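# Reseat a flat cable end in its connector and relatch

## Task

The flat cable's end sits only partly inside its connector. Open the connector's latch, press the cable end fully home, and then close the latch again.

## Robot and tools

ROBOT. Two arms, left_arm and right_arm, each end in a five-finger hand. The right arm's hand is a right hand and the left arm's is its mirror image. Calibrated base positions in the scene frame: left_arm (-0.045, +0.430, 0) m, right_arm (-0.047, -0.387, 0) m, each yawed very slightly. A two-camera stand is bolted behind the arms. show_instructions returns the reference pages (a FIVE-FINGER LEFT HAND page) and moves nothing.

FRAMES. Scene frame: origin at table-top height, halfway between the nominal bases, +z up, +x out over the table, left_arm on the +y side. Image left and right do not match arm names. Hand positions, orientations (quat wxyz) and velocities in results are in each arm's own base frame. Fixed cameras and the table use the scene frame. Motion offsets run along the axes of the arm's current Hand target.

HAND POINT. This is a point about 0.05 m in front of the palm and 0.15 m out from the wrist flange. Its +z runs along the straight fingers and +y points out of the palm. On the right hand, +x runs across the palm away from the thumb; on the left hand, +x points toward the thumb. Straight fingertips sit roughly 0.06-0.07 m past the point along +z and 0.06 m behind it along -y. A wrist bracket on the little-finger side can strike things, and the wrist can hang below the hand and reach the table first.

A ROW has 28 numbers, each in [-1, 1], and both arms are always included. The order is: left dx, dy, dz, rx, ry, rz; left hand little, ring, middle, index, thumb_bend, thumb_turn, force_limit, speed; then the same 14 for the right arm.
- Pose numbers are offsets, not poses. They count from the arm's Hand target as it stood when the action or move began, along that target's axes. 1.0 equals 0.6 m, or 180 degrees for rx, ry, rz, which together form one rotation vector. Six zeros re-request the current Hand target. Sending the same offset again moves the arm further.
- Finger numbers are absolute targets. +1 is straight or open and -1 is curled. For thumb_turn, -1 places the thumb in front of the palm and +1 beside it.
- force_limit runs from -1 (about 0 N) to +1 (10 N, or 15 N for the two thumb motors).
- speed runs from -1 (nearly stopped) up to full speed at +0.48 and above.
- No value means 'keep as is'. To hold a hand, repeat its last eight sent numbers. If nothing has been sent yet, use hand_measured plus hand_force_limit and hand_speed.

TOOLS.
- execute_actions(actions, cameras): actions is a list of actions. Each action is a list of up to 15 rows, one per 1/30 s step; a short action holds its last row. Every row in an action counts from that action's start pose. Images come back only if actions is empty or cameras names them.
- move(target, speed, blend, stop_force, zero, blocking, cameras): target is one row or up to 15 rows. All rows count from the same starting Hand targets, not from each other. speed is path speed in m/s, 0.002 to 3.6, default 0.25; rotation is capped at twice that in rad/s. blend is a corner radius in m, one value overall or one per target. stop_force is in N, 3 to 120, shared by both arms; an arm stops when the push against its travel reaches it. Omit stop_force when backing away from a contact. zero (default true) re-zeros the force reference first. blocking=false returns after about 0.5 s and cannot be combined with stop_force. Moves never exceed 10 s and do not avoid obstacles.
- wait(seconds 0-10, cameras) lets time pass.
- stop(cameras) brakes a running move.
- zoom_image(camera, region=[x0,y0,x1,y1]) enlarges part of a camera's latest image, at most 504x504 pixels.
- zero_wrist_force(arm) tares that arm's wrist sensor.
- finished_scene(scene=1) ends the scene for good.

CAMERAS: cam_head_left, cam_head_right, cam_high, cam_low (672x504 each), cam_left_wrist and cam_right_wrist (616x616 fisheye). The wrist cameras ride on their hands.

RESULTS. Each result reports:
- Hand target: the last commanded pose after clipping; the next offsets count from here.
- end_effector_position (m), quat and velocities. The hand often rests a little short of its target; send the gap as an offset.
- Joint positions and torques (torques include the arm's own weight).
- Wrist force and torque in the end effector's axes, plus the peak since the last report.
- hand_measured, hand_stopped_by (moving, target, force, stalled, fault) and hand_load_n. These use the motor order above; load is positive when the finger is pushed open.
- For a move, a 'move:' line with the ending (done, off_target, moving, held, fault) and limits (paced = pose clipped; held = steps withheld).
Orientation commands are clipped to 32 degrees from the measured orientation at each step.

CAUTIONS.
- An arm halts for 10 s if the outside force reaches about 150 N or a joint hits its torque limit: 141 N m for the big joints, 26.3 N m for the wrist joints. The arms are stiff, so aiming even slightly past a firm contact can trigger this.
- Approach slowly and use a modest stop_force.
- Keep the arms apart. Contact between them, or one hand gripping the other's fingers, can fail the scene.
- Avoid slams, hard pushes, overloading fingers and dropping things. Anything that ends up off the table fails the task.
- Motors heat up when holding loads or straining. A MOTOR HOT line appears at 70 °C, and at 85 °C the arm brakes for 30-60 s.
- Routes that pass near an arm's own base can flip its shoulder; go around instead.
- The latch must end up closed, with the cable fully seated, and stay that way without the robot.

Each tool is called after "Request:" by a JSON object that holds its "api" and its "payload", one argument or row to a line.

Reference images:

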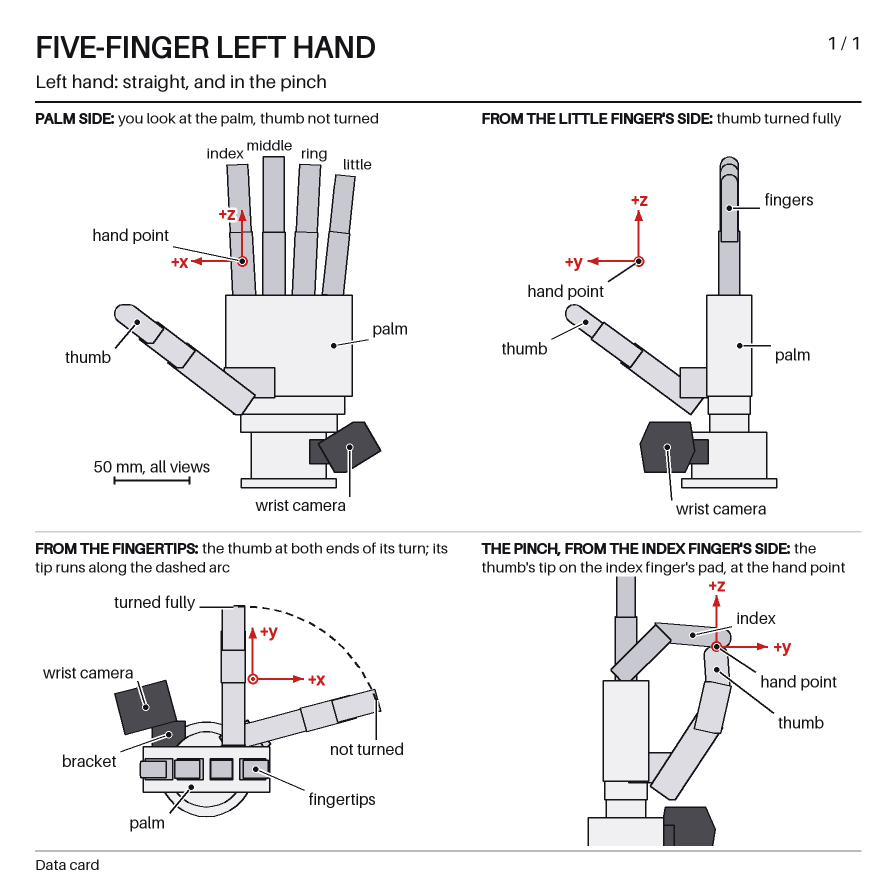

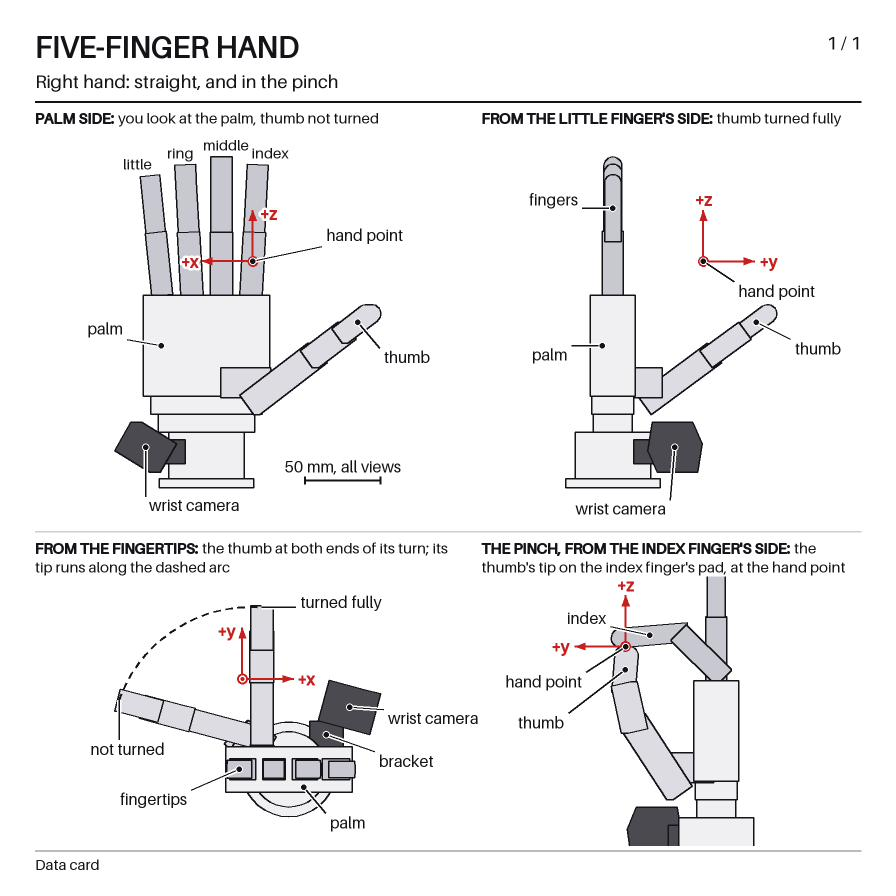

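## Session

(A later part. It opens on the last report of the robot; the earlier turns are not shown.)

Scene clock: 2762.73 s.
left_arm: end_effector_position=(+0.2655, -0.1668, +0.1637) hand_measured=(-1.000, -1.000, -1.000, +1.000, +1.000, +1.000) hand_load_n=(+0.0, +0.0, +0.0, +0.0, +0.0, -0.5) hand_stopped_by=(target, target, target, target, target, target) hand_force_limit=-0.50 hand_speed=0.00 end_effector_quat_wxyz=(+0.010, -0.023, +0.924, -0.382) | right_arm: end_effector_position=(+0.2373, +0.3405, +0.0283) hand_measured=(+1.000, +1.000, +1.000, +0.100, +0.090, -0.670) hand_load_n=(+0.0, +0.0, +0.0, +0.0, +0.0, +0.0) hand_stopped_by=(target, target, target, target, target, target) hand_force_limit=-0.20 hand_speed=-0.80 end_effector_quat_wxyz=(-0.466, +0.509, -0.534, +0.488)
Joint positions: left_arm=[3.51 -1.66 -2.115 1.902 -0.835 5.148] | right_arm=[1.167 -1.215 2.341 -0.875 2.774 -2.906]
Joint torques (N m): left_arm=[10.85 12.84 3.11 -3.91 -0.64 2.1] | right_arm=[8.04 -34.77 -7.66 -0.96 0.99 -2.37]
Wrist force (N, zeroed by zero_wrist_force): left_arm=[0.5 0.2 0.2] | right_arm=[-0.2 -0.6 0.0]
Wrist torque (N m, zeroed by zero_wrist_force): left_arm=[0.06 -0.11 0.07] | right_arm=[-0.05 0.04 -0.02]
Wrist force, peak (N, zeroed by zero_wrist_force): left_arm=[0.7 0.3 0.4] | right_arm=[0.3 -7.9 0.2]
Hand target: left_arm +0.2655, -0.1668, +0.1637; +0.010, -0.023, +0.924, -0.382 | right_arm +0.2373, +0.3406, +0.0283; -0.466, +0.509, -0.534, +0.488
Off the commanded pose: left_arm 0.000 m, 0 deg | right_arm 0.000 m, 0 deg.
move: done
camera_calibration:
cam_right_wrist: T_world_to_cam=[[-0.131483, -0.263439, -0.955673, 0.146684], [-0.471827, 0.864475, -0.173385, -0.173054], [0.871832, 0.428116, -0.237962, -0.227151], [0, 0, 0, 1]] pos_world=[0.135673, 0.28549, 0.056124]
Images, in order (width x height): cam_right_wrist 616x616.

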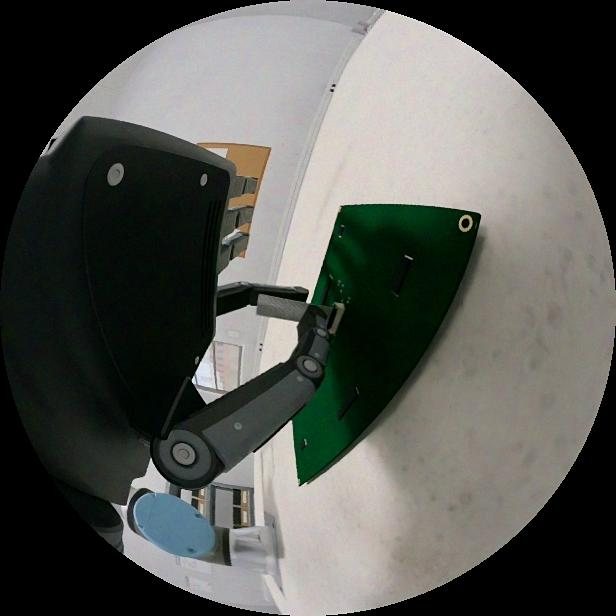

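Request:
{"api": "move", "payload": {
  "target": [
    [0,0,0,0,0,0,-1,-1,-1,1,1,1,-0.5,0,0,0,-0.0058,0,0,0,1,1,1,0.1,0.09,-0.67,-0.2,-0.8],
    [0,0,0,0,0,0,-1,-1,-1,1,1,1,-0.5,0,0,-0.0833,-0.0058,0,0,0,1,1,1,0.1,0.09,-0.67,-0.2,-0.8]
  ],
  "speed": [0.01,0.03],
  "cameras": ["cam_right_wrist"]
}}

Request:
{"api": "zoom_image", "payload": {
  "camera": "cam_right_wrist",
  "region": [330, 260, 430, 360]
}}

Scene clock: 2769.27 s.
left_arm: end_effector_position=(+0.2655, -0.1668, +0.1637) hand_measured=(-1.000, -1.000, -1.000, +1.000, +1.000, +1.000) hand_load_n=(+0.0, +0.0, +0.0, +0.0, -0.5, +0.0) hand_stopped_by=(target, target, target, target, target, target) hand_force_limit=-0.50 hand_speed=0.00 end_effector_quat_wxyz=(+0.010, -0.023, +0.924, -0.382) | right_arm: end_effector_position=(+0.2383, +0.3405, +0.0785) hand_measured=(+1.000, +1.000, +1.000, +0.100, +0.090, -0.670) hand_load_n=(+0.0, +0.0, +0.0, -0.5, +0.0, +0.0) hand_stopped_by=(target, target, target, target, target, target) hand_force_limit=-0.20 hand_speed=-0.80 end_effector_quat_wxyz=(-0.466, +0.509, -0.534, +0.488) end_effector_velocity=(+0.000, +0.001, -0.001) end_effector_angular_velocity=(+0.004, -0.001, +0.000)
Joint positions: left_arm=[3.51 -1.66 -2.115 1.902 -0.835 5.148] | right_arm=[1.164 -1.356 2.313 -0.708 2.771 -2.908]
Joint velocities: left_arm=[within noise] | right_arm=[0 0.003 0.001 -0.006 0 0.001]
Joint torques (N m): left_arm=[10.21 12.59 3.91 -3.77 -0.87 1.87] | right_arm=[-1.8 -10.8 -7.32 -1.18 0.6 2.47]
Wrist force (N, zeroed by zero_wrist_force): left_arm=[0.5 0.2 0.1] | right_arm=[-0.1 -0.4 -0.3]
Wrist torque (N m, zeroed by zero_wrist_force): left_arm=[0.06 -0.11 0.07] | right_arm=[0.00 0.05 -0.04]
Wrist force, peak (N, zeroed by zero_wrist_force): left_arm=[0.7 0.3 0.2] | right_arm=[-0.6 -0.7 0.0]
Hand target: left_arm +0.2655, -0.1668, +0.1637; +0.010, -0.023, +0.924, -0.382 | right_arm +0.2382, +0.3404, +0.0784; -0.466, +0.509, -0.534, +0.488
Off the commanded pose: left_arm 0.000 m, 0 deg | right_arm 0.000 m, 0 deg.
move: done
camera_calibration:
cam_right_wrist: T_world_to_cam=[[-0.131306, -0.263352, -0.955722, 0.194746], [-0.471756, 0.86451, -0.173404, -0.163896], [0.871897, 0.428099, -0.237753, -0.216103], [0, 0, 0, 1]] pos_world=[0.136672, 0.28549, 0.106324]
Images, in order (width x height): cam_right_wrist 616x616.

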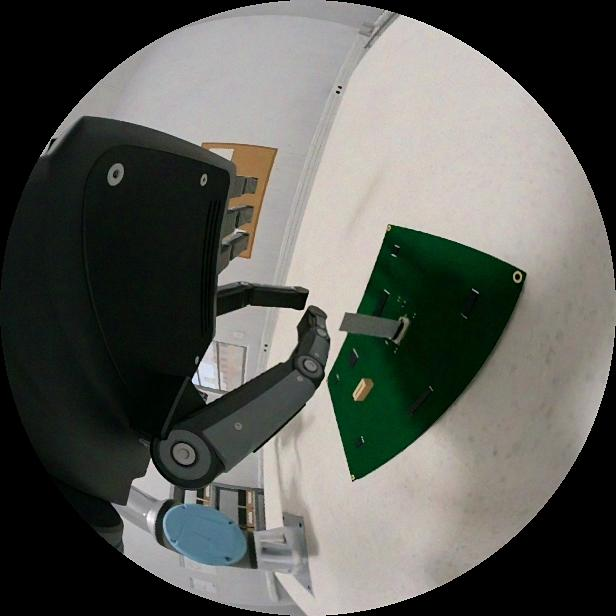

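Scaled by 5.040 from the camera's 616x616 image, which has a finer 880x880 frame.

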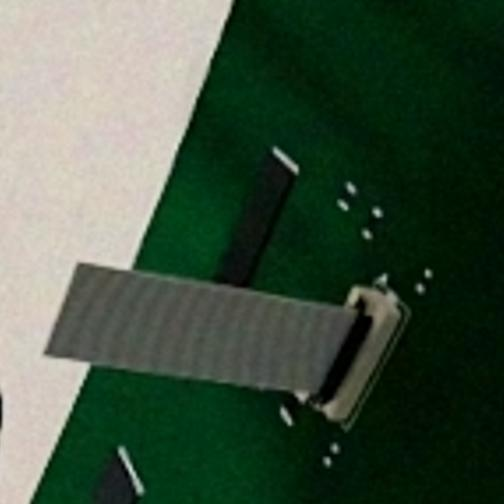

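Request:
{"api": "move", "payload": {
  "target": [
    [0,0,0,0,0,0,-1,-1,-1,1,1,1,-0.5,0,0,-0.1192,-0.0106,0,0,0,1,1,1,0.1,0.09,-0.67,-0.2,-0.8],
    [0,0,0,0,0,0,-1,-1,-1,1,1,1,-0.5,0,-0.1535,-0.127,0.0792,0,0,0,1,1,1,0.1,0.09,-0.67,-0.2,-0.8]
  ],
  "speed": 0.15,
  "blend": [0.02,0]
}}

Request:
{"api": "move", "payload": {
  "target": [
    [0,0,0,0,0,0,-1,-1,-1,1,1,1,-0.5,0,0,0,0,0,0,0,1,1,1,1,1,1,-0.2,0],
    [0,0,0,0,0,0,-1,-1,-1,1,1,1,-0.5,0,0,0.2018,0.0179,0,0,0,1,1,1,1,1,1,-0.2,0],
    [0,0,0,0,0,0,-1,-1,-1,1,1,1,-0.5,0,0,0.2351,0.0209,0,0,0,1,1,1,1,1,1,-0.2,0]
  ],
  "speed": [0.1,0.1,0.03],
  "blend": [0,0.005,0],
  "cameras": ["cam_right_wrist"]
}}

Request:
{"api": "zoom_image", "payload": {
  "camera": "cam_right_wrist",
  "region": [392, 78, 442, 143]
}}

Scene clock: 2785.77 s.
left_arm: end_effector_position=(+0.2655, -0.1668, +0.1637) hand_measured=(-1.000, -1.000, -1.000, +1.000, +1.000, +1.000) hand_load_n=(+0.0, +0.0, +0.0, -0.5, +0.0, -0.5) hand_stopped_by=(target, target, target, target, target, target) hand_force_limit=-0.50 hand_speed=0.00 end_effector_quat_wxyz=(+0.010, -0.023, +0.924, -0.382) | right_arm: end_effector_position=(+0.2966, +0.4297, +0.1502) hand_measured=(+1.000, +1.000, +1.000, +0.100, +0.090, -0.670) hand_load_n=(+0.0, +0.0, +0.0, +0.0, +0.0, +0.0) hand_stopped_by=(target, target, target, target, target, target) hand_force_limit=-0.20 hand_speed=-0.80 end_effector_quat_wxyz=(-0.466, +0.509, -0.534, +0.488)
Joint positions: left_arm=[3.51 -1.66 -2.115 1.902 -0.835 5.148] | right_arm=[1.118 -1.317 1.99 -0.45 2.726 -2.936]
Joint torques (N m): left_arm=[10.61 12.82 4.21 -3.79 -0.73 1.71] | right_arm=[10.61 -22.02 -24.38 -1.68 1.39 3.14]
Wrist force (N, zeroed by zero_wrist_force): left_arm=[0.4 0.4 -0.1] | right_arm=[-0.3 -0.5 -0.1]
Wrist torque (N m, zeroed by zero_wrist_force): left_arm=[0.11 -0.10 0.06] | right_arm=[-0.02 0.07 -0.17]
Wrist force, peak (N, zeroed by zero_wrist_force): left_arm=[0.8 0.2 0.1] | right_arm=[-1.5 -0.4 0.7]
Hand target: left_arm +0.2655, -0.1668, +0.1637; +0.010, -0.023, +0.924, -0.382 | right_arm +0.2966, +0.4298, +0.1502; -0.466, +0.509, -0.534, +0.488
Off the commanded pose: left_arm 0.000 m, 0 deg | right_arm 0.000 m, 0 deg.
move: done

Scene clock: 2789.13 s.
left_arm: end_effector_position=(+0.2655, -0.1668, +0.1637) hand_measured=(-1.000, -1.000, -1.000, +1.000, +1.000, +1.000) hand_load_n=(+0.0, +0.0, +0.0, +0.0, +0.0, +0.0) hand_stopped_by=(target, target, target, target, target, target) hand_force_limit=-0.50 hand_speed=0.00 end_effector_quat_wxyz=(+0.010, -0.023, +0.924, -0.382) | right_arm: end_effector_position=(+0.2965, +0.4300, +0.0085) hand_measured=(+1.000, +1.000, +1.000, +1.000, +1.000, +1.000) hand_load_n=(+0.0, +0.0, +0.0, +0.0, +0.0, -0.5) hand_stopped_by=(target, target, target, target, target, target) hand_force_limit=-0.20 hand_speed=0.00 end_effector_quat_wxyz=(-0.466, +0.509, -0.534, +0.488) end_effector_velocity=(+0.000, +0.000, +0.002) end_effector_angular_velocity=(+0.000, +0.001, +0.001)
Joint positions: left_arm=[3.51 -1.66 -2.115 1.902 -0.835 5.148] | right_arm=[1.118 -1.033 2.081 -0.825 2.727 -2.936]
Joint velocities: left_arm=[within noise] | right_arm=[0 -0.005 0.001 0.005 -0.001 0.001]
Joint torques (N m): left_arm=[10.89 12.58 3.42 -3.79 -0.69 1.66] | right_arm=[8.49 -46.16 -4.58 1.56 1.04 0.41]
Wrist force (N, zeroed by zero_wrist_force): left_arm=[0.3 0.2 0.0] | right_arm=[-0.6 -0.6 0.0]
Wrist torque (N m, zeroed by zero_wrist_force): left_arm=[0.06 -0.09 0.06] | right_arm=[-0.04 0.12 -0.08]
Wrist force, peak (N, zeroed by zero_wrist_force): left_arm=[0.7 0.2 0.1] | right_arm=[-0.4 -1.9 0.0]
Hand target: left_arm +0.2655, -0.1668, +0.1637; +0.010, -0.023, +0.924, -0.382 | right_arm +0.2966, +0.4300, +0.0086; -0.466, +0.509, -0.534, +0.488
Off the commanded pose: left_arm 0.000 m, 0 deg | right_arm 0.000 m, 0 deg.
move: done
camera_calibration:
cam_right_wrist: T_world_to_cam=[[-0.131506, -0.263449, -0.955668, 0.159145], [-0.471751, 0.864512, -0.173404, -0.225906], [0.87187, 0.428034, -0.237971, -0.321855], [0, 0, 0, 1]] pos_world=[0.194973, 0.37499, 0.036324]
Images, in order (width x height): cam_right_wrist 616x616.

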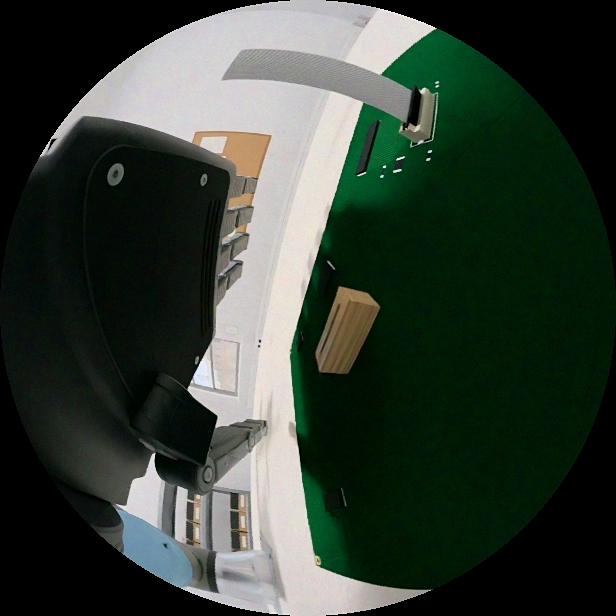

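Scaled by 7.754 from the camera's 616x616 image, which has a finer 880x880 frame.

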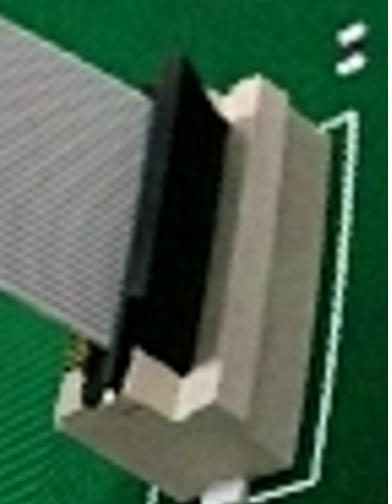

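Request:
{"api": "move", "payload": {
  "target": [0,0,0,0,0,0,-1,-1,-1,1,1,1,-0.5,0,0,-0.2347,-0.0209,0,0,0,1,1,1,1,1,1,-0.2,0],
  "speed": 0.12
}}

Request:
{"api": "move", "payload": {
  "target": [
    [0,0,0,0,0,0,-1,-1,-1,1,1,1,-0.5,0,0,0,0,0,0,0,1,1,1,0.0,0.09,-0.67,-0.5,0],
    [0,0,0,0,0,0,-1,-1,-1,1,1,1,-0.5,0,0.1538,0.0078,-0.0897,0,0,0,1,1,1,0.0,0.09,-0.67,-0.5,0],
    [0,0,0,0,0,0,-1,-1,-1,1,1,1,-0.5,0,0.1539,0.1262,-0.0792,0,0,0,1,1,1,0.0,0.09,-0.67,-0.5,0]
  ],
  "speed": [0.12,0.12,0.06],
  "blend": [0,0.02,0]
}}

Request:
{"api": "move", "payload": {
  "target": [0,0,0,0,0,0,-1,-1,-1,1,1,1,-0.5,0,0,0.075,0,0,0,0,1,1,1,0.0,0.09,-0.67,-0.5,0],
  "speed": 0.02,
  "stop_force": 3,
  "cameras": ["cam_right_wrist"]
}}

Request:
{"api": "zoom_image", "payload": {
  "camera": "cam_right_wrist",
  "region": [270, 250, 370, 350]
}}

Scene clock: 2843.77 s.
left_arm: end_effector_position=(+0.2655, -0.1668, +0.1637) hand_measured=(-1.000, -1.000, -1.000, +1.000, +1.000, +1.000) hand_load_n=(+0.0, +0.0, +0.0, +0.0, +0.0, +0.0) hand_stopped_by=(target, target, target, target, target, target) hand_force_limit=-0.50 hand_speed=0.00 end_effector_quat_wxyz=(+0.010, -0.023, +0.924, -0.382) | right_arm: end_effector_position=(+0.2966, +0.4299, +0.1500) hand_measured=(+1.000, +1.000, +1.000, +1.000, +1.000, +1.000) hand_load_n=(+0.0, +0.0, -0.5, +0.0, +0.0, -0.5) hand_stopped_by=(target, target, target, target, target, target) hand_force_limit=-0.20 hand_speed=0.00 end_effector_quat_wxyz=(-0.466, +0.509, -0.534, +0.488)
Joint positions: left_arm=[3.51 -1.66 -2.115 1.902 -0.835 5.148] | right_arm=[1.118 -1.317 1.99 -0.451 2.726 -2.936]
Joint torques (N m): left_arm=[10.54 13.17 3.87 -3.83 -0.77 1.52] | right_arm=[-10.16 -31.77 -9.97 1.42 -0.42 -1.23]
Wrist force (N, zeroed by zero_wrist_force): left_arm=[0.4 0.1 0.1] | right_arm=[-0.5 -0.8 0.0]
Wrist torque (N m, zeroed by zero_wrist_force): left_arm=[0.05 -0.11 0.07] | right_arm=[-0.08 0.09 -0.26]
Wrist force, peak (N, zeroed by zero_wrist_force): left_arm=[0.7 0.3 0.2] | right_arm=[-0.3 -1.9 0.0]
Hand target: left_arm +0.2655, -0.1668, +0.1637; +0.010, -0.023, +0.924, -0.382 | right_arm +0.2966, +0.4298, +0.1500; -0.466, +0.509, -0.534, +0.488
Off the commanded pose: left_arm 0.000 m, 0 deg | right_arm 0.000 m, 0 deg.
move: done

Scene clock: 2847.43 s.
left_arm: end_effector_position=(+0.2655, -0.1668, +0.1637) hand_measured=(-1.000, -1.000, -1.000, +1.000, +1.000, +1.000) hand_load_n=(+0.0, +0.0, +0.0, +0.0, +0.0, +0.0) hand_stopped_by=(target, target, target, target, target, target) hand_force_limit=-0.50 hand_speed=0.00 end_effector_quat_wxyz=(+0.010, -0.023, +0.924, -0.382) | right_arm: end_effector_position=(+0.2382, +0.3401, +0.0786) hand_measured=(+1.000, +1.000, +1.000, +0.000, +0.090, -0.670) hand_load_n=(+0.0, +0.0, +0.0, +0.0, +0.5, +0.0) hand_stopped_by=(target, target, target, target, target, target) hand_force_limit=-0.50 hand_speed=0.00 end_effector_quat_wxyz=(-0.466, +0.509, -0.534, +0.488)
Joint positions: left_arm=[3.51 -1.66 -2.115 1.902 -0.835 5.148] | right_arm=[1.164 -1.357 2.313 -0.708 2.771 -2.908]
Joint torques (N m): left_arm=[10.15 13.46 3.86 -3.7 -0.71 1.38] | right_arm=[0.75 -26.76 -19.91 0.34 1.89 -1.99]
Wrist force (N, zeroed by zero_wrist_force): left_arm=[0.6 0.1 0.1] | right_arm=[-0.4 -0.5 0.5]
Wrist torque (N m, zeroed by zero_wrist_force): left_arm=[0.06 -0.12 0.07] | right_arm=[-0.04 0.06 -0.06]
Wrist force, peak (N, zeroed by zero_wrist_force): left_arm=[0.7 0.1 0.3] | right_arm=[-1.5 -0.7 0.4]
Hand target: left_arm +0.2655, -0.1668, +0.1637; +0.010, -0.023, +0.924, -0.382 | right_arm +0.2382, +0.3402, +0.0786; -0.466, +0.509, -0.534, +0.488
Off the commanded pose: left_arm 0.000 m, 0 deg | right_arm 0.000 m, 0 deg.
move: done

Scene clock: 2850.70 s.
left_arm: end_effector_position=(+0.2655, -0.1668, +0.1637) hand_measured=(-1.000, -1.000, -1.000, +1.000, +1.000, +1.000) hand_load_n=(+0.0, +0.0, +0.0, +0.0, +0.0, -0.5) hand_stopped_by=(target, target, target, target, target, target) hand_force_limit=-0.50 hand_speed=0.00 end_effector_quat_wxyz=(+0.010, -0.023, +0.924, -0.382) | right_arm: end_effector_position=(+0.2342, +0.3404, +0.0338) hand_measured=(+1.000, +1.000, +1.000, +0.000, +0.090, -0.670) hand_load_n=(+0.0, +0.0, +0.0, +0.0, +0.0, +0.0) hand_stopped_by=(target, target, target, target, target, target) hand_force_limit=-0.50 hand_speed=0.00 end_effector_quat_wxyz=(-0.466, +0.509, -0.534, +0.488)
Joint positions: left_arm=[3.51 -1.66 -2.115 1.902 -0.835 5.148] | right_arm=[1.177 -1.23 2.337 -0.85 2.783 -2.899]
Joint torques (N m): left_arm=[10.06 13.7 3.36 -3.67 -0.59 1.3] | right_arm=[-7.83 -37.51 -13.11 1.65 -0.27 -2.46]
Wrist force (N, zeroed by zero_wrist_force): left_arm=[0.3 0.2 0.1] | right_arm=[-0.4 -0.4 0.1]
Wrist torque (N m, zeroed by zero_wrist_force): left_arm=[0.06 -0.08 0.06] | right_arm=[-0.02 0.05 -0.24]
Wrist force, peak (N, zeroed by zero_wrist_force): left_arm=[0.8 0.2 0.2] | right_arm=[-0.5 -0.7 0.0]
Hand target: left_arm +0.2655, -0.1668, +0.1637; +0.010, -0.023, +0.924, -0.382 | right_arm +0.2342, +0.3405, +0.0338; -0.466, +0.509, -0.534, +0.488
Off the commanded pose: left_arm 0.000 m, 0 deg | right_arm 0.000 m, 0 deg.
move: done
camera_calibration:
cam_right_wrist: T_world_to_cam=[[-0.131471, -0.263462, -0.955669, 0.151524], [-0.47183, 0.864468, -0.17341, -0.173426], [0.871832, 0.428115, -0.237962, -0.223184], [0, 0, 0, 1]] pos_world=[0.132673, 0.28539, 0.061624]
Images, in order (width x height): cam_right_wrist 616x616.

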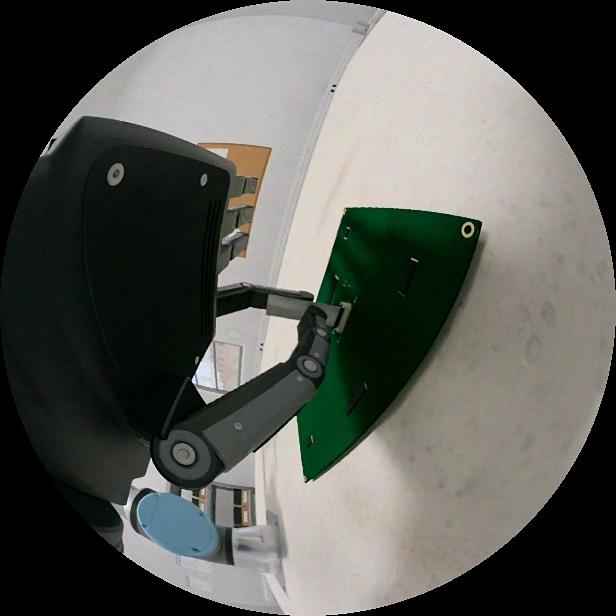

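Scaled by 5.040 from the camera's 616x616 image, which has a finer 880x880 frame.

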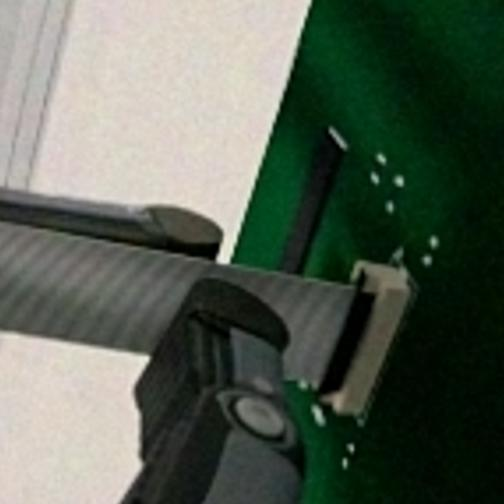

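Request:
{"api": "move", "payload": {
  "target": [
    [0,0,0,0,0,0,-1,-1,-1,1,1,1,-0.5,0,0,0,0.005,0,0,0,1,1,1,0.0,0.09,-0.67,-0.5,0],
    [0,0,0,0,0,0,-1,-1,-1,1,1,1,-0.5,0,0,0,0.005,0,0,0,1,1,1,-0.55,0.09,-0.67,0.3,-0.9]
  ],
  "speed": 0.01
}}

Request:
{"api": "zero_wrist_force", "payload": {
  "arm": "right_arm"
}}

Request:
{"api": "move", "payload": {
  "target": [0,0,0,0,0,0,-1,-1,-1,1,1,1,-0.5,0,0,0.00498,0.00045,0,0,0,1,1,1,-0.55,0.09,-0.67,0.3,-0.9],
  "speed": 0.002,
  "stop_force": 5,
  "cameras": ["cam_right_wrist"]
}}

Request:
{"api": "zoom_image", "payload": {
  "camera": "cam_right_wrist",
  "region": [270, 250, 370, 350]
}}

Scene clock: 2860.03 s.
left_arm: end_effector_position=(+0.2655, -0.1668, +0.1637) hand_measured=(-1.000, -1.000, -1.000, +1.000, +1.000, +1.000) hand_load_n=(+0.5, +0.0, +0.0, +0.0, +0.0, +0.0) hand_stopped_by=(target, target, target, target, target, target) hand_force_limit=-0.50 hand_speed=0.00 end_effector_quat_wxyz=(+0.010, -0.023, +0.924, -0.382) | right_arm: end_effector_position=(+0.2372, +0.3403, +0.0335) hand_measured=(+1.000, +1.000, +1.000, -0.238, +0.090, -0.670) hand_load_n=(+0.0, +0.0, +0.0, +10.5, +1.0, -0.5) hand_stopped_by=(target, target, target, force, target, target) hand_force_limit=0.30 hand_speed=-0.90 end_effector_quat_wxyz=(-0.466, +0.509, -0.534, +0.488)
Joint positions: left_arm=[3.51 -1.66 -2.115 1.902 -0.835 5.148] | right_arm=[1.167 -1.231 2.339 -0.858 2.774 -2.906]
Joint torques (N m): left_arm=[10.53 13.9 4.04 -3.74 -0.64 1.22] | right_arm=[7.66 -30.74 -12.62 1.65 1.09 2.67]
Wrist force (N, zeroed by zero_wrist_force): left_arm=[0.3 0.3 0.1] | right_arm=[-0.4 -0.7 -0.1]
Wrist torque (N m, zeroed by zero_wrist_force): left_arm=[0.08 -0.09 0.05] | right_arm=[-0.06 0.05 -0.03]
Wrist force, peak (N, zeroed by zero_wrist_force): left_arm=[0.7 0.3 0.3] | right_arm=[-0.3 -1.1 -0.2]
Hand target: left_arm +0.2655, -0.1668, +0.1637; +0.010, -0.023, +0.924, -0.382 | right_arm +0.2372, +0.3403, +0.0335; -0.466, +0.509, -0.534, +0.488
Off the commanded pose: left_arm 0.000 m, 0 deg | right_arm 0.000 m, 0 deg.
move: done

Wrist force sensor zeroed.

Scene clock: 2861.20 s.
left_arm: end_effector_position=(+0.2655, -0.1668, +0.1637) hand_measured=(-1.000, -1.000, -1.000, +1.000, +1.000, +1.000) hand_load_n=(+0.0, +0.5, +0.0, +0.0, +0.0, +0.0) hand_stopped_by=(target, target, target, target, target, target) hand_force_limit=-0.50 hand_speed=0.00 end_effector_quat_wxyz=(+0.010, -0.023, +0.924, -0.382) | right_arm: end_effector_position=(+0.2373, +0.3404, +0.0333) hand_measured=(+1.000, +1.000, +1.000, -0.238, +0.090, -0.670) hand_load_n=(+0.0, +0.0, +0.0, +10.5, +0.0, -0.5) hand_stopped_by=(target, target, target, force, target, target) hand_force_limit=0.30 hand_speed=-0.90 end_effector_quat_wxyz=(-0.466, +0.509, -0.534, +0.488)
Joint positions: left_arm=[3.51 -1.66 -2.115 1.902 -0.835 5.148] | right_arm=[1.167 -1.23 2.339 -0.859 2.774 -2.906]
Joint torques (N m): left_arm=[10.3 13.59 4.01 -3.86 -0.65 1.3] | right_arm=[7.44 -35.99 -4.64 1.89 0.78 2.5]
Wrist force (N, zeroed by zero_wrist_force): left_arm=[0.6 0.0 -0.1] | right_arm=[1.4 -4.3 -0.3]
Wrist torque (N m, zeroed by zero_wrist_force): left_arm=[0.05 -0.14 0.08] | right_arm=[0.03 -0.03 -0.01]
Wrist force, peak (N, zeroed by zero_wrist_force): left_arm=[0.7 0.1 0.3] | right_arm=[1.6 -7.2 -0.9]
Hand target: left_arm +0.2655, -0.1668, +0.1637; +0.010, -0.023, +0.924, -0.382 | right_arm +0.2373, +0.3404, +0.0333; -0.466, +0.509, -0.534, +0.488 (not the last commanded pose)
Off the commanded pose: left_arm 0.000 m, 0 deg | right_arm 0.003 m, 0 deg.
move: contact (right_arm)
camera_calibration:
cam_right_wrist: T_world_to_cam=[[-0.131395, -0.263186, -0.955755, 0.151357], [-0.471734, 0.864559, -0.17322, -0.172147], [0.871896, 0.428102, -0.237752, -0.225936], [0, 0, 0, 1]] pos_world=[0.135672, 0.28539, 0.0611239]
Images, in order (width x height): cam_right_wrist 616x616.

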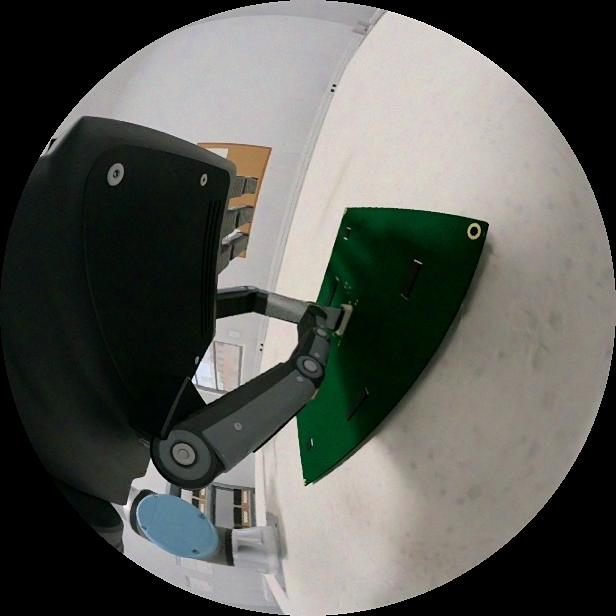

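Scaled by 5.040 from the camera's 616x616 image, which has a finer 880x880 frame.

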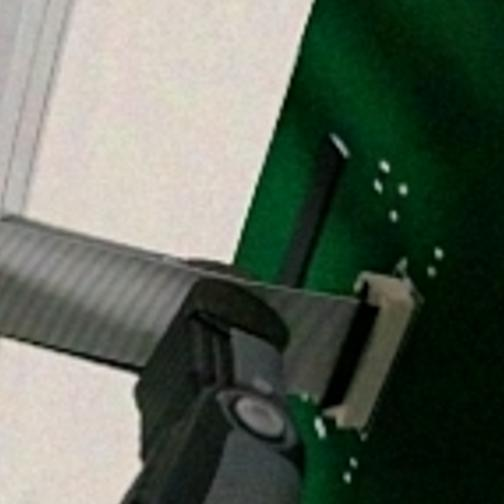

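Request:
{"api": "move", "payload": {
  "target": [0,0,0,0,0,0,-1,-1,-1,1,1,1,-0.5,0,0,0.00332,0.0003,0,0,0,1,1,1,-0.55,0.09,-0.67,0.3,-0.9],
  "speed": 0.002,
  "stop_force": 10,
  "zero": false,
  "cameras": ["cam_right_wrist"]
}}

Request:
{"api": "zoom_image", "payload": {
  "camera": "cam_right_wrist",
  "region": [270, 250, 370, 350]
}}

Scene clock: 2867.00 s.
left_arm: end_effector_position=(+0.2655, -0.1668, +0.1637) hand_measured=(-1.000, -1.000, -1.000, +1.000, +1.000, +1.000) hand_load_n=(+0.0, +0.0, +0.0, +0.0, +0.0, +0.0) hand_stopped_by=(target, target, target, target, target, target) hand_force_limit=-0.50 hand_speed=0.00 end_effector_quat_wxyz=(+0.010, -0.023, +0.924, -0.382) | right_arm: end_effector_position=(+0.2373, +0.3404, +0.0328) hand_measured=(+1.000, +1.000, +1.000, -0.238, +0.090, -0.670) hand_load_n=(+0.0, +0.0, +0.0, +11.5, -3.5, -0.5) hand_stopped_by=(target, target, target, force, target, target) hand_force_limit=0.30 hand_speed=-0.90 end_effector_quat_wxyz=(-0.466, +0.509, -0.534, +0.488)
Joint positions: left_arm=[3.51 -1.66 -2.115 1.902 -0.835 5.148] | right_arm=[1.167 -1.229 2.339 -0.861 2.774 -2.906]
Joint torques (N m): left_arm=[9.66 14.19 4.16 -3.71 -0.67 1.1] | right_arm=[8.08 -34.16 -11.57 2.01 -0.43 2.71]
Wrist force (N, zeroed by zero_wrist_force): left_arm=[0.5 0.2 0.0] | right_arm=[2.0 -9.1 -1.0]
Wrist torque (N m, zeroed by zero_wrist_force): left_arm=[0.08 -0.10 0.06] | right_arm=[0.04 0.01 -0.03]
Wrist force, peak (N, zeroed by zero_wrist_force): left_arm=[0.6 0.4 0.4] | right_arm=[2.3 -10.7 -1.0]
Hand target: left_arm +0.2655, -0.1668, +0.1637; +0.010, -0.023, +0.924, -0.382 | right_arm +0.2373, +0.3404, +0.0328; -0.466, +0.509, -0.534, +0.488 (not the last commanded pose)
Off the commanded pose: left_arm 0.000 m, 0 deg | right_arm 0.002 m, 0 deg.
move: contact (right_arm)
camera_calibration:
cam_right_wrist: T_world_to_cam=[[-0.131277, -0.263011, -0.95582, 0.150817], [-0.471691, 0.864601, -0.173126, -0.172257], [0.871937, 0.428124, -0.237562, -0.226078], [0, 0, 0, 1]] pos_world=[0.135672, 0.285389, 0.0606237]
Images, in order (width x height): cam_right_wrist 616x616.

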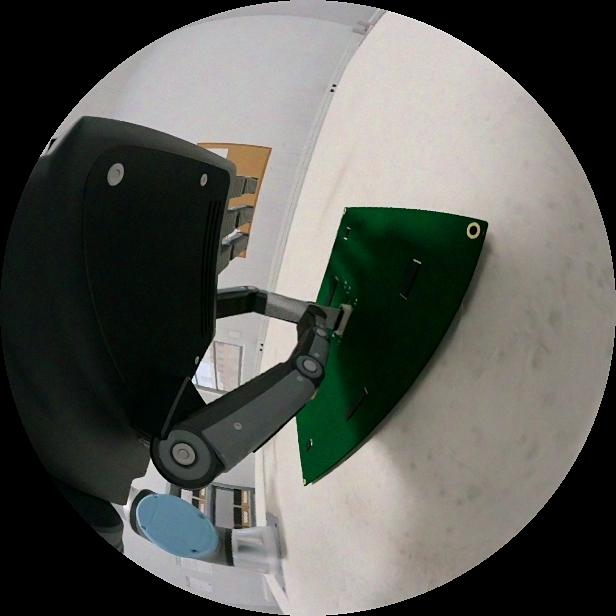

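Scaled by 5.040 from the camera's 616x616 image, which has a finer 880x880 frame.

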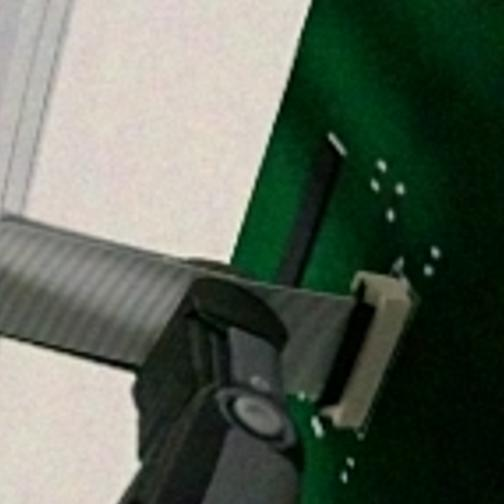

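Request:
{"api": "move", "payload": {
  "target": [0,0,0,0,0,0,-1,-1,-1,1,1,1,-0.5,0,0,0,0,0,0,0,1,1,1,0.1,0.09,-0.67,-0.2,-0.8],
  "speed": 0.01
}}

Request:
{"api": "move", "payload": {
  "target": [
    [0,0,0,0,0,0,-1,-1,-1,1,1,1,-0.5,0,0,0,-0.0058,0,0,0,1,1,1,0.1,0.09,-0.67,-0.2,-0.8],
    [0,0,0,0,0,0,-1,-1,-1,1,1,1,-0.5,0,0,-0.0833,-0.0058,0,0,0,1,1,1,0.1,0.09,-0.67,-0.2,-0.8]
  ],
  "speed": [0.01,0.03],
  "cameras": ["cam_right_wrist"]
}}

Request:
{"api": "zoom_image", "payload": {
  "camera": "cam_right_wrist",
  "region": [330, 260, 430, 360]
}}

Scene clock: 2945.53 s.
left_arm: end_effector_position=(+0.2655, -0.1668, +0.1637) hand_measured=(-1.000, -1.000, -1.000, +1.000, +1.000, +1.000) hand_load_n=(+0.0, +0.0, +0.0, +0.0, +0.0, +0.0) hand_stopped_by=(target, target, target, target, target, target) hand_force_limit=-0.50 hand_speed=0.00 end_effector_quat_wxyz=(+0.010, -0.023, +0.924, -0.382) | right_arm: end_effector_position=(+0.2373, +0.3404, +0.0328) hand_measured=(+1.000, +1.000, +1.000, +0.100, +0.090, -0.670) hand_load_n=(+0.0, -0.5, +0.0, -0.5, +0.0, +0.0) hand_stopped_by=(target, target, target, target, target, target) hand_force_limit=-0.20 hand_speed=-0.80 end_effector_quat_wxyz=(-0.466, +0.509, -0.534, +0.488)
Joint positions: left_arm=[3.51 -1.66 -2.115 1.902 -0.835 5.148] | right_arm=[1.167 -1.229 2.339 -0.861 2.774 -2.906]
Joint torques (N m): left_arm=[9.54 14.11 4.73 -3.64 -0.81 0.94] | right_arm=[8.07 -34.01 -13.51 1.32 -0.36 2.39]
Wrist force (N, zeroed by zero_wrist_force): left_arm=[0.4 0.1 0.2] | right_arm=[0.3 0.2 0.1]
Wrist torque (N m, zeroed by zero_wrist_force): left_arm=[0.05 -0.10 0.06] | right_arm=[0.02 -0.03 0.02]
Wrist force, peak (N, zeroed by zero_wrist_force): left_arm=[0.7 0.3 0.3] | right_arm=[2.5 -9.4 -1.1]
Hand target: left_arm +0.2655, -0.1668, +0.1637; +0.010, -0.023, +0.924, -0.382 | right_arm +0.2373, +0.3404, +0.0328; -0.466, +0.509, -0.534, +0.488
Off the commanded pose: left_arm 0.000 m, 0 deg | right_arm 0.000 m, 0 deg.
move: done

Scene clock: 2948.07 s.
left_arm: end_effector_position=(+0.2655, -0.1668, +0.1637) hand_measured=(-1.000, -1.000, -1.000, +1.000, +1.000, +1.000) hand_load_n=(+0.0, +0.0, +0.0, +0.0, +0.0, +0.0) hand_stopped_by=(target, target, target, target, target, target) hand_force_limit=-0.50 hand_speed=0.00 end_effector_quat_wxyz=(+0.010, -0.023, +0.924, -0.382) | right_arm: end_effector_position=(+0.2383, +0.3404, +0.0830) hand_measured=(+1.000, +1.000, +1.000, +0.100, +0.090, -0.670) hand_load_n=(+0.0, +0.0, +0.0, +0.0, +0.0, +0.0) hand_stopped_by=(target, target, target, target, target, target) hand_force_limit=-0.20 hand_speed=-0.80 end_effector_quat_wxyz=(-0.466, +0.509, -0.534, +0.488) end_effector_velocity=(+0.000, +0.000, -0.001) end_effector_angular_velocity=(+0.002, +0.000, +0.001)
Joint positions: left_arm=[3.51 -1.66 -2.115 1.902 -0.835 5.148] | right_arm=[1.164 -1.368 2.31 -0.694 2.771 -2.909]
Joint velocities: left_arm=[within noise] | right_arm=[0 0.003 0.002 -0.006 -0.001 0.001]
Joint torques (N m): left_arm=[9.66 14.73 4.23 -3.61 -0.86 0.99] | right_arm=[-3.11 -11.26 -7.16 -1.43 0.4 2.66]
Wrist force (N, zeroed by zero_wrist_force): left_arm=[0.4 0.3 0.2] | right_arm=[0.1 0.5 0.0]
Wrist torque (N m, zeroed by zero_wrist_force): left_arm=[0.08 -0.10 0.06] | right_arm=[0.06 0.01 -0.01]
Wrist force, peak (N, zeroed by zero_wrist_force): left_arm=[0.8 0.1 0.3] | right_arm=[0.1 0.9 0.0]
Hand target: left_arm +0.2655, -0.1668, +0.1637; +0.010, -0.023, +0.924, -0.382 | right_arm +0.2382, +0.3403, +0.0829; -0.466, +0.509, -0.534, +0.488
Off the commanded pose: left_arm 0.000 m, 0 deg | right_arm 0.000 m, 0 deg.
move: done
camera_calibration:
cam_right_wrist: T_world_to_cam=[[-0.131182, -0.262939, -0.955853, 0.198873], [-0.471749, 0.864577, -0.173087, -0.162998], [0.87192, 0.428216, -0.237458, -0.215016], [0, 0, 0, 1]] pos_world=[0.136672, 0.285289, 0.110824]
Images, in order (width x height): cam_right_wrist 616x616.

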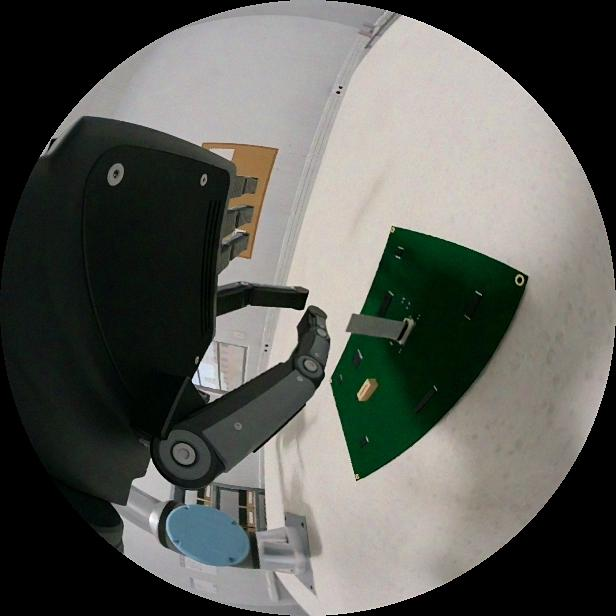

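Scaled by 5.040 from the camera's 616x616 image, which has a finer 880x880 frame.

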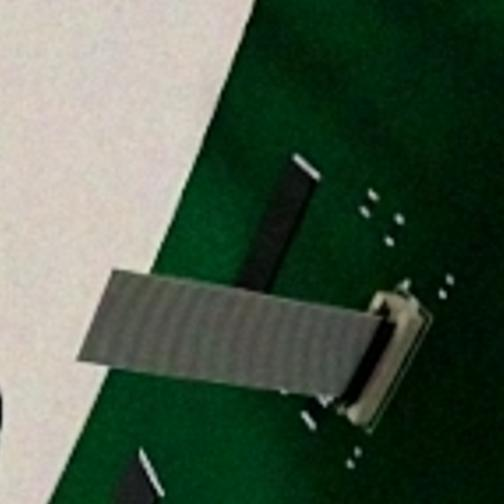

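Request:
{"api": "move", "payload": {
  "target": [0,0,0,0,0,0,-1,-1,-1,1,1,1,-0.5,0,0,-0.1245,-0.011,0,0,0,1,1,1,0.1,0.09,-0.67,-0.2,-0.8],
  "speed": 0.12
}}

Request:
{"api": "move", "payload": {
  "target": [0,0,0,0,0,0,-1,-1,-1,1,1,1,-0.5,0,0,0,0,-0.338,0.3401,0.4121,-1,-1,-1,1,1,1,-0.5,0],
  "speed": 0.25
}}

Scene clock: 2961.90 s.
left_arm: end_effector_position=(+0.2655, -0.1668, +0.1637) hand_measured=(-1.000, -1.000, -1.000, +1.000, +1.000, +1.000) hand_load_n=(+0.0, +0.0, +0.0, +0.0, +0.0, +0.0) hand_stopped_by=(target, target, target, target, target, target) hand_force_limit=-0.50 hand_speed=0.00 end_effector_quat_wxyz=(+0.010, -0.023, +0.924, -0.382) | right_arm: end_effector_position=(+0.2383, +0.3402, +0.1579) hand_measured=(+1.000, +1.000, +1.000, +0.100, +0.090, -0.670) hand_load_n=(+0.0, +0.0, +0.0, +0.0, +0.0, +0.0) hand_stopped_by=(target, target, target, target, target, target) hand_force_limit=-0.20 hand_speed=-0.80 end_effector_quat_wxyz=(-0.467, +0.509, -0.534, +0.488)
Joint positions: left_arm=[3.51 -1.66 -2.115 1.902 -0.835 5.148] | right_arm=[1.163 -1.537 2.23 -0.446 2.771 -2.908]
Joint torques (N m): left_arm=[9.75 14.46 4.31 -3.71 -0.67 0.82] | right_arm=[-10.87 -25.82 -9.2 1.36 -0.64 -2.24]
Wrist force (N, zeroed by zero_wrist_force): left_arm=[0.6 0.4 0.2] | right_arm=[-0.1 0.3 -0.3]
Wrist torque (N m, zeroed by zero_wrist_force): left_arm=[0.08 -0.13 0.07] | right_arm=[0.04 0.06 -0.20]
Wrist force, peak (N, zeroed by zero_wrist_force): left_arm=[0.7 0.5 0.1] | right_arm=[0.2 1.5 -0.1]
Hand target: left_arm +0.2655, -0.1668, +0.1637; +0.010, -0.023, +0.924, -0.382 | right_arm +0.2383, +0.3401, +0.1579; -0.466, +0.509, -0.534, +0.488
Off the commanded pose: left_arm 0.000 m, 0 deg | right_arm 0.000 m, 0 deg.
move: done

Scene clock: 2966.37 s.
left_arm: end_effector_position=(+0.2655, -0.1668, +0.1637) hand_measured=(-1.000, -1.000, -1.000, +1.000, +1.000, +1.000) hand_load_n=(+0.0, +0.0, +0.0, +0.0, +0.0, +0.0) hand_stopped_by=(target, target, target, target, target, target) hand_force_limit=-0.50 hand_speed=0.00 end_effector_quat_wxyz=(+0.010, -0.023, +0.924, -0.382) | right_arm: end_effector_position=(+0.2383, +0.3401, +0.1579) hand_measured=(-1.000, -1.000, -1.000, +1.000, +1.000, +1.000) hand_load_n=(+0.0, +0.0, +0.0, +0.0, +0.0, +0.0) hand_stopped_by=(target, target, target, target, target, target) hand_force_limit=-0.50 hand_speed=0.00 end_effector_quat_wxyz=(+0.053, +0.025, +0.998, -0.002)
Joint positions: left_arm=[3.51 -1.66 -2.115 1.902 -0.835 5.148] | right_arm=[0.599 -1.444 1.898 1.033 1.635 -0.925]
Joint torques (N m): left_arm=[9.56 14.54 4.95 -3.68 -0.73 0.56] | right_arm=[-3.8 -10.02 -25.28 0.66 -1.03 -2.23]
Wrist force (N, zeroed by zero_wrist_force): left_arm=[0.4 0.2 0.0] | right_arm=[-1.0 0.4 -0.1]
Wrist torque (N m, zeroed by zero_wrist_force): left_arm=[0.07 -0.09 0.06] | right_arm=[-0.16 0.28 -0.02]
Wrist force, peak (N, zeroed by zero_wrist_force): left_arm=[0.8 0.2 0.0] | right_arm=[-1.0 0.8 0.0]
Hand target: left_arm +0.2655, -0.1668, +0.1637; +0.010, -0.023, +0.924, -0.382 | right_arm +0.2383, +0.3401, +0.1579; +0.052, +0.025, +0.998, -0.002
Off the commanded pose: left_arm 0.000 m, 0 deg | right_arm 0.000 m, 0 deg.
move: done

Request:
{"api": "move", "payload": {
  "target": [0,0,0,0,0,0,-1,-1,-1,1,1,1,-0.5,0,0.0098,0.1002,0.0459,0,0.0778,0,-1,-1,-1,1,1,1,-0.5,0],
  "speed": 0.15,
  "cameras": ["cam_right_wrist"]
}}

Request:
{"api": "zoom_image", "payload": {
  "camera": "cam_right_wrist",
  "region": [230, 230, 380, 380]
}}

Scene clock: 2973.30 s.
left_arm: end_effector_position=(+0.2655, -0.1668, +0.1637) hand_measured=(-1.000, -1.000, -1.000, +1.000, +1.000, +1.000) hand_load_n=(+0.5, +0.0, +0.0, +0.0, +0.0, +0.0) hand_stopped_by=(target, target, target, target, target, target) hand_force_limit=-0.50 hand_speed=0.00 end_effector_quat_wxyz=(+0.010, -0.023, +0.924, -0.382) | right_arm: end_effector_position=(+0.2383, +0.4003, +0.1299) hand_measured=(-1.000, -1.000, -1.000, +1.000, +1.000, +1.000) hand_load_n=(+0.0, +0.0, +0.0, +0.0, -0.5, +0.0) hand_stopped_by=(target, target, target, target, target, target) hand_force_limit=-0.50 hand_speed=0.00 end_effector_quat_wxyz=(-0.070, +0.025, +0.997, +0.001)
Joint positions: left_arm=[3.51 -1.66 -2.115 1.902 -0.835 5.148] | right_arm=[0.631 -1.211 1.714 1.177 1.484 -0.894]
Joint torques (N m): left_arm=[9.43 15.4 4.42 -3.63 -0.67 0.59] | right_arm=[-9.23 -24.13 -18.58 2.6 -0.43 -1.56]
Wrist force (N, zeroed by zero_wrist_force): left_arm=[0.5 0.4 0.0] | right_arm=[-0.7 0.7 -0.3]
Wrist torque (N m, zeroed by zero_wrist_force): left_arm=[0.09 -0.12 0.07] | right_arm=[-0.12 0.30 -0.18]
Wrist force, peak (N, zeroed by zero_wrist_force): left_arm=[0.8 0.2 0.3] | right_arm=[-1.1 1.3 0.1]
Hand target: left_arm +0.2655, -0.1668, +0.1637; +0.010, -0.023, +0.924, -0.382 | right_arm +0.2383, +0.4003, +0.1298; -0.070, +0.025, +0.997, +0.001
Off the commanded pose: left_arm 0.000 m, 0 deg | right_arm 0.000 m, 0 deg.
move: done
camera_calibration:
cam_right_wrist: T_world_to_cam=[[-0.215222, 0.974064, 0.0698528, -0.348898], [0.911409, 0.174658, 0.372598, -0.331034], [0.350734, 0.143856, -0.92536, 0.0976885], [0, 0, 0, 1]] pos_world=[0.192355, 0.383613, 0.238111]
Images, in order (width x height): cam_right_wrist 616x616.

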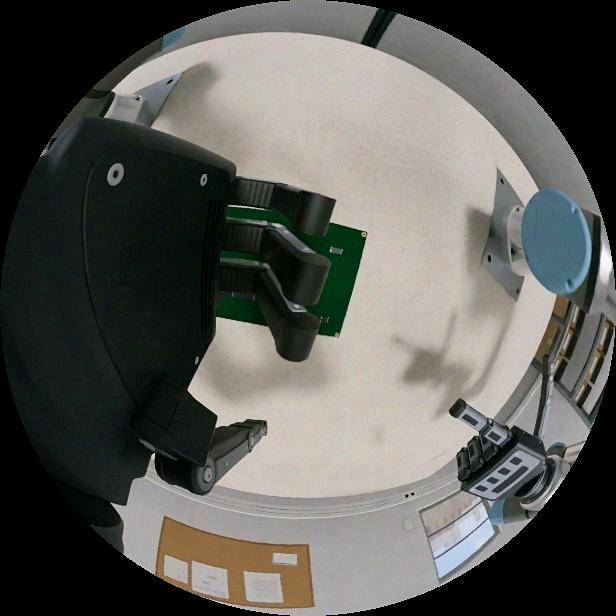

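Scaled by 3.360 from the camera's 616x616 image, which has a finer 880x880 frame.

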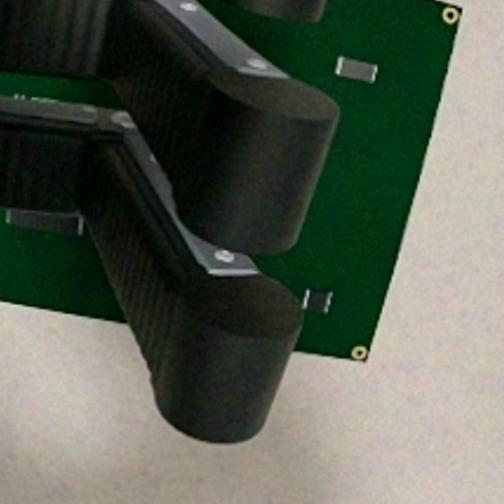

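Request:
{"api": "move", "payload": {
  "target": [0,0,0,0,0,0,-1,-1,-1,1,1,1,-0.5,0,0,0,0,0,0,0,1,1,1,1,1,1,-0.5,0],
  "speed": 0.1,
  "cameras": ["cam_right_wrist"]
}}

Request:
{"api": "zoom_image", "payload": {
  "camera": "cam_right_wrist",
  "region": [200, 220, 350, 370]
}}

Scene clock: 2989.30 s.
left_arm: end_effector_position=(+0.2655, -0.1668, +0.1637) hand_measured=(-1.000, -1.000, -1.000, +1.000, +1.000, +1.000) hand_load_n=(+0.0, +0.0, +0.0, +0.0, +0.0, +0.0) hand_stopped_by=(target, target, target, target, target, target) hand_force_limit=-0.50 hand_speed=0.00 end_effector_quat_wxyz=(+0.010, -0.023, +0.924, -0.382) | right_arm: end_effector_position=(+0.2383, +0.4003, +0.1298) hand_measured=(+1.000, +1.000, +1.000, +1.000, +1.000, +1.000) hand_load_n=(+0.0, +0.0, +0.0, +0.0, +0.0, +0.0) hand_stopped_by=(target, target, target, target, target, target) hand_force_limit=-0.50 hand_speed=0.00 end_effector_quat_wxyz=(-0.070, +0.025, +0.997, +0.001)
Joint positions: left_arm=[3.51 -1.66 -2.115 1.902 -0.835 5.148] | right_arm=[0.631 -1.211 1.714 1.177 1.484 -0.895]
Joint torques (N m): left_arm=[9.24 15.48 4.43 -3.7 -0.75 0.6] | right_arm=[-10.43 -20.61 -22.31 3.62 -0.6 -2.43]
Wrist force (N, zeroed by zero_wrist_force): left_arm=[0.5 0.3 0.0] | right_arm=[-0.9 0.5 -0.5]
Wrist torque (N m, zeroed by zero_wrist_force): left_arm=[0.09 -0.11 0.07] | right_arm=[-0.15 0.32 -0.20]
Wrist force, peak (N, zeroed by zero_wrist_force): left_arm=[0.6 0.4 0.3] | right_arm=[-0.9 0.9 -0.6]
Hand target: left_arm +0.2655, -0.1668, +0.1637; +0.010, -0.023, +0.924, -0.382 | right_arm +0.2383, +0.4003, +0.1298; -0.070, +0.025, +0.997, +0.001
Off the commanded pose: left_arm 0.000 m, 0 deg | right_arm 0.000 m, 0 deg.
move: done
camera_calibration:
cam_right_wrist: T_world_to_cam=[[-0.215204, 0.974064, 0.0699045, -0.348913], [0.91148, 0.17465, 0.372427, -0.331004], [0.350559, 0.143864, -0.925425, 0.0977341], [0, 0, 0, 1]] pos_world=[0.192355, 0.383613, 0.238111]
Images, in order (width x height): cam_right_wrist 616x616.

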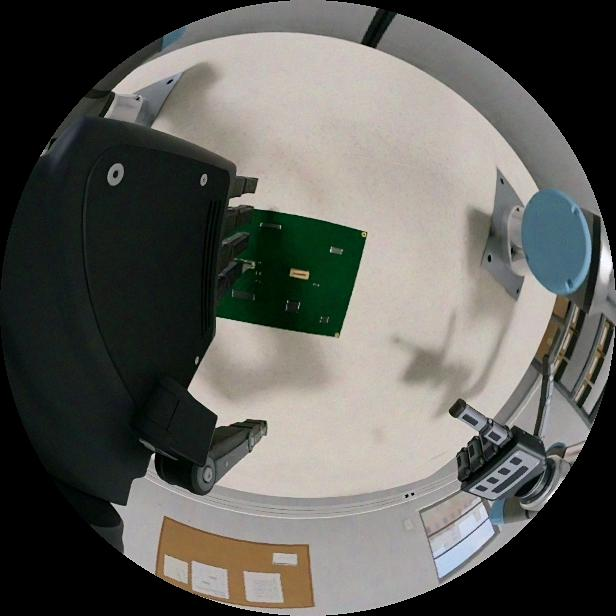

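Scaled by 3.360 from the camera's 616x616 image, which has a finer 880x880 frame.

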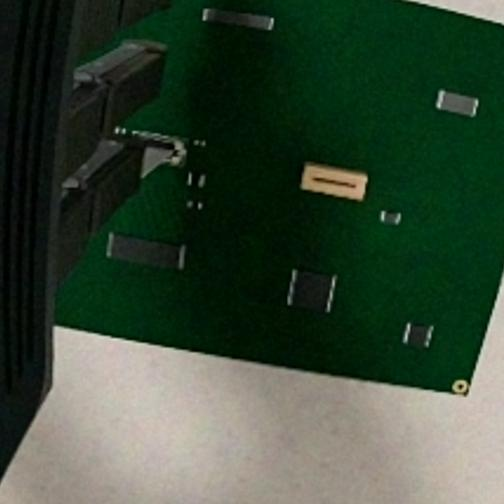

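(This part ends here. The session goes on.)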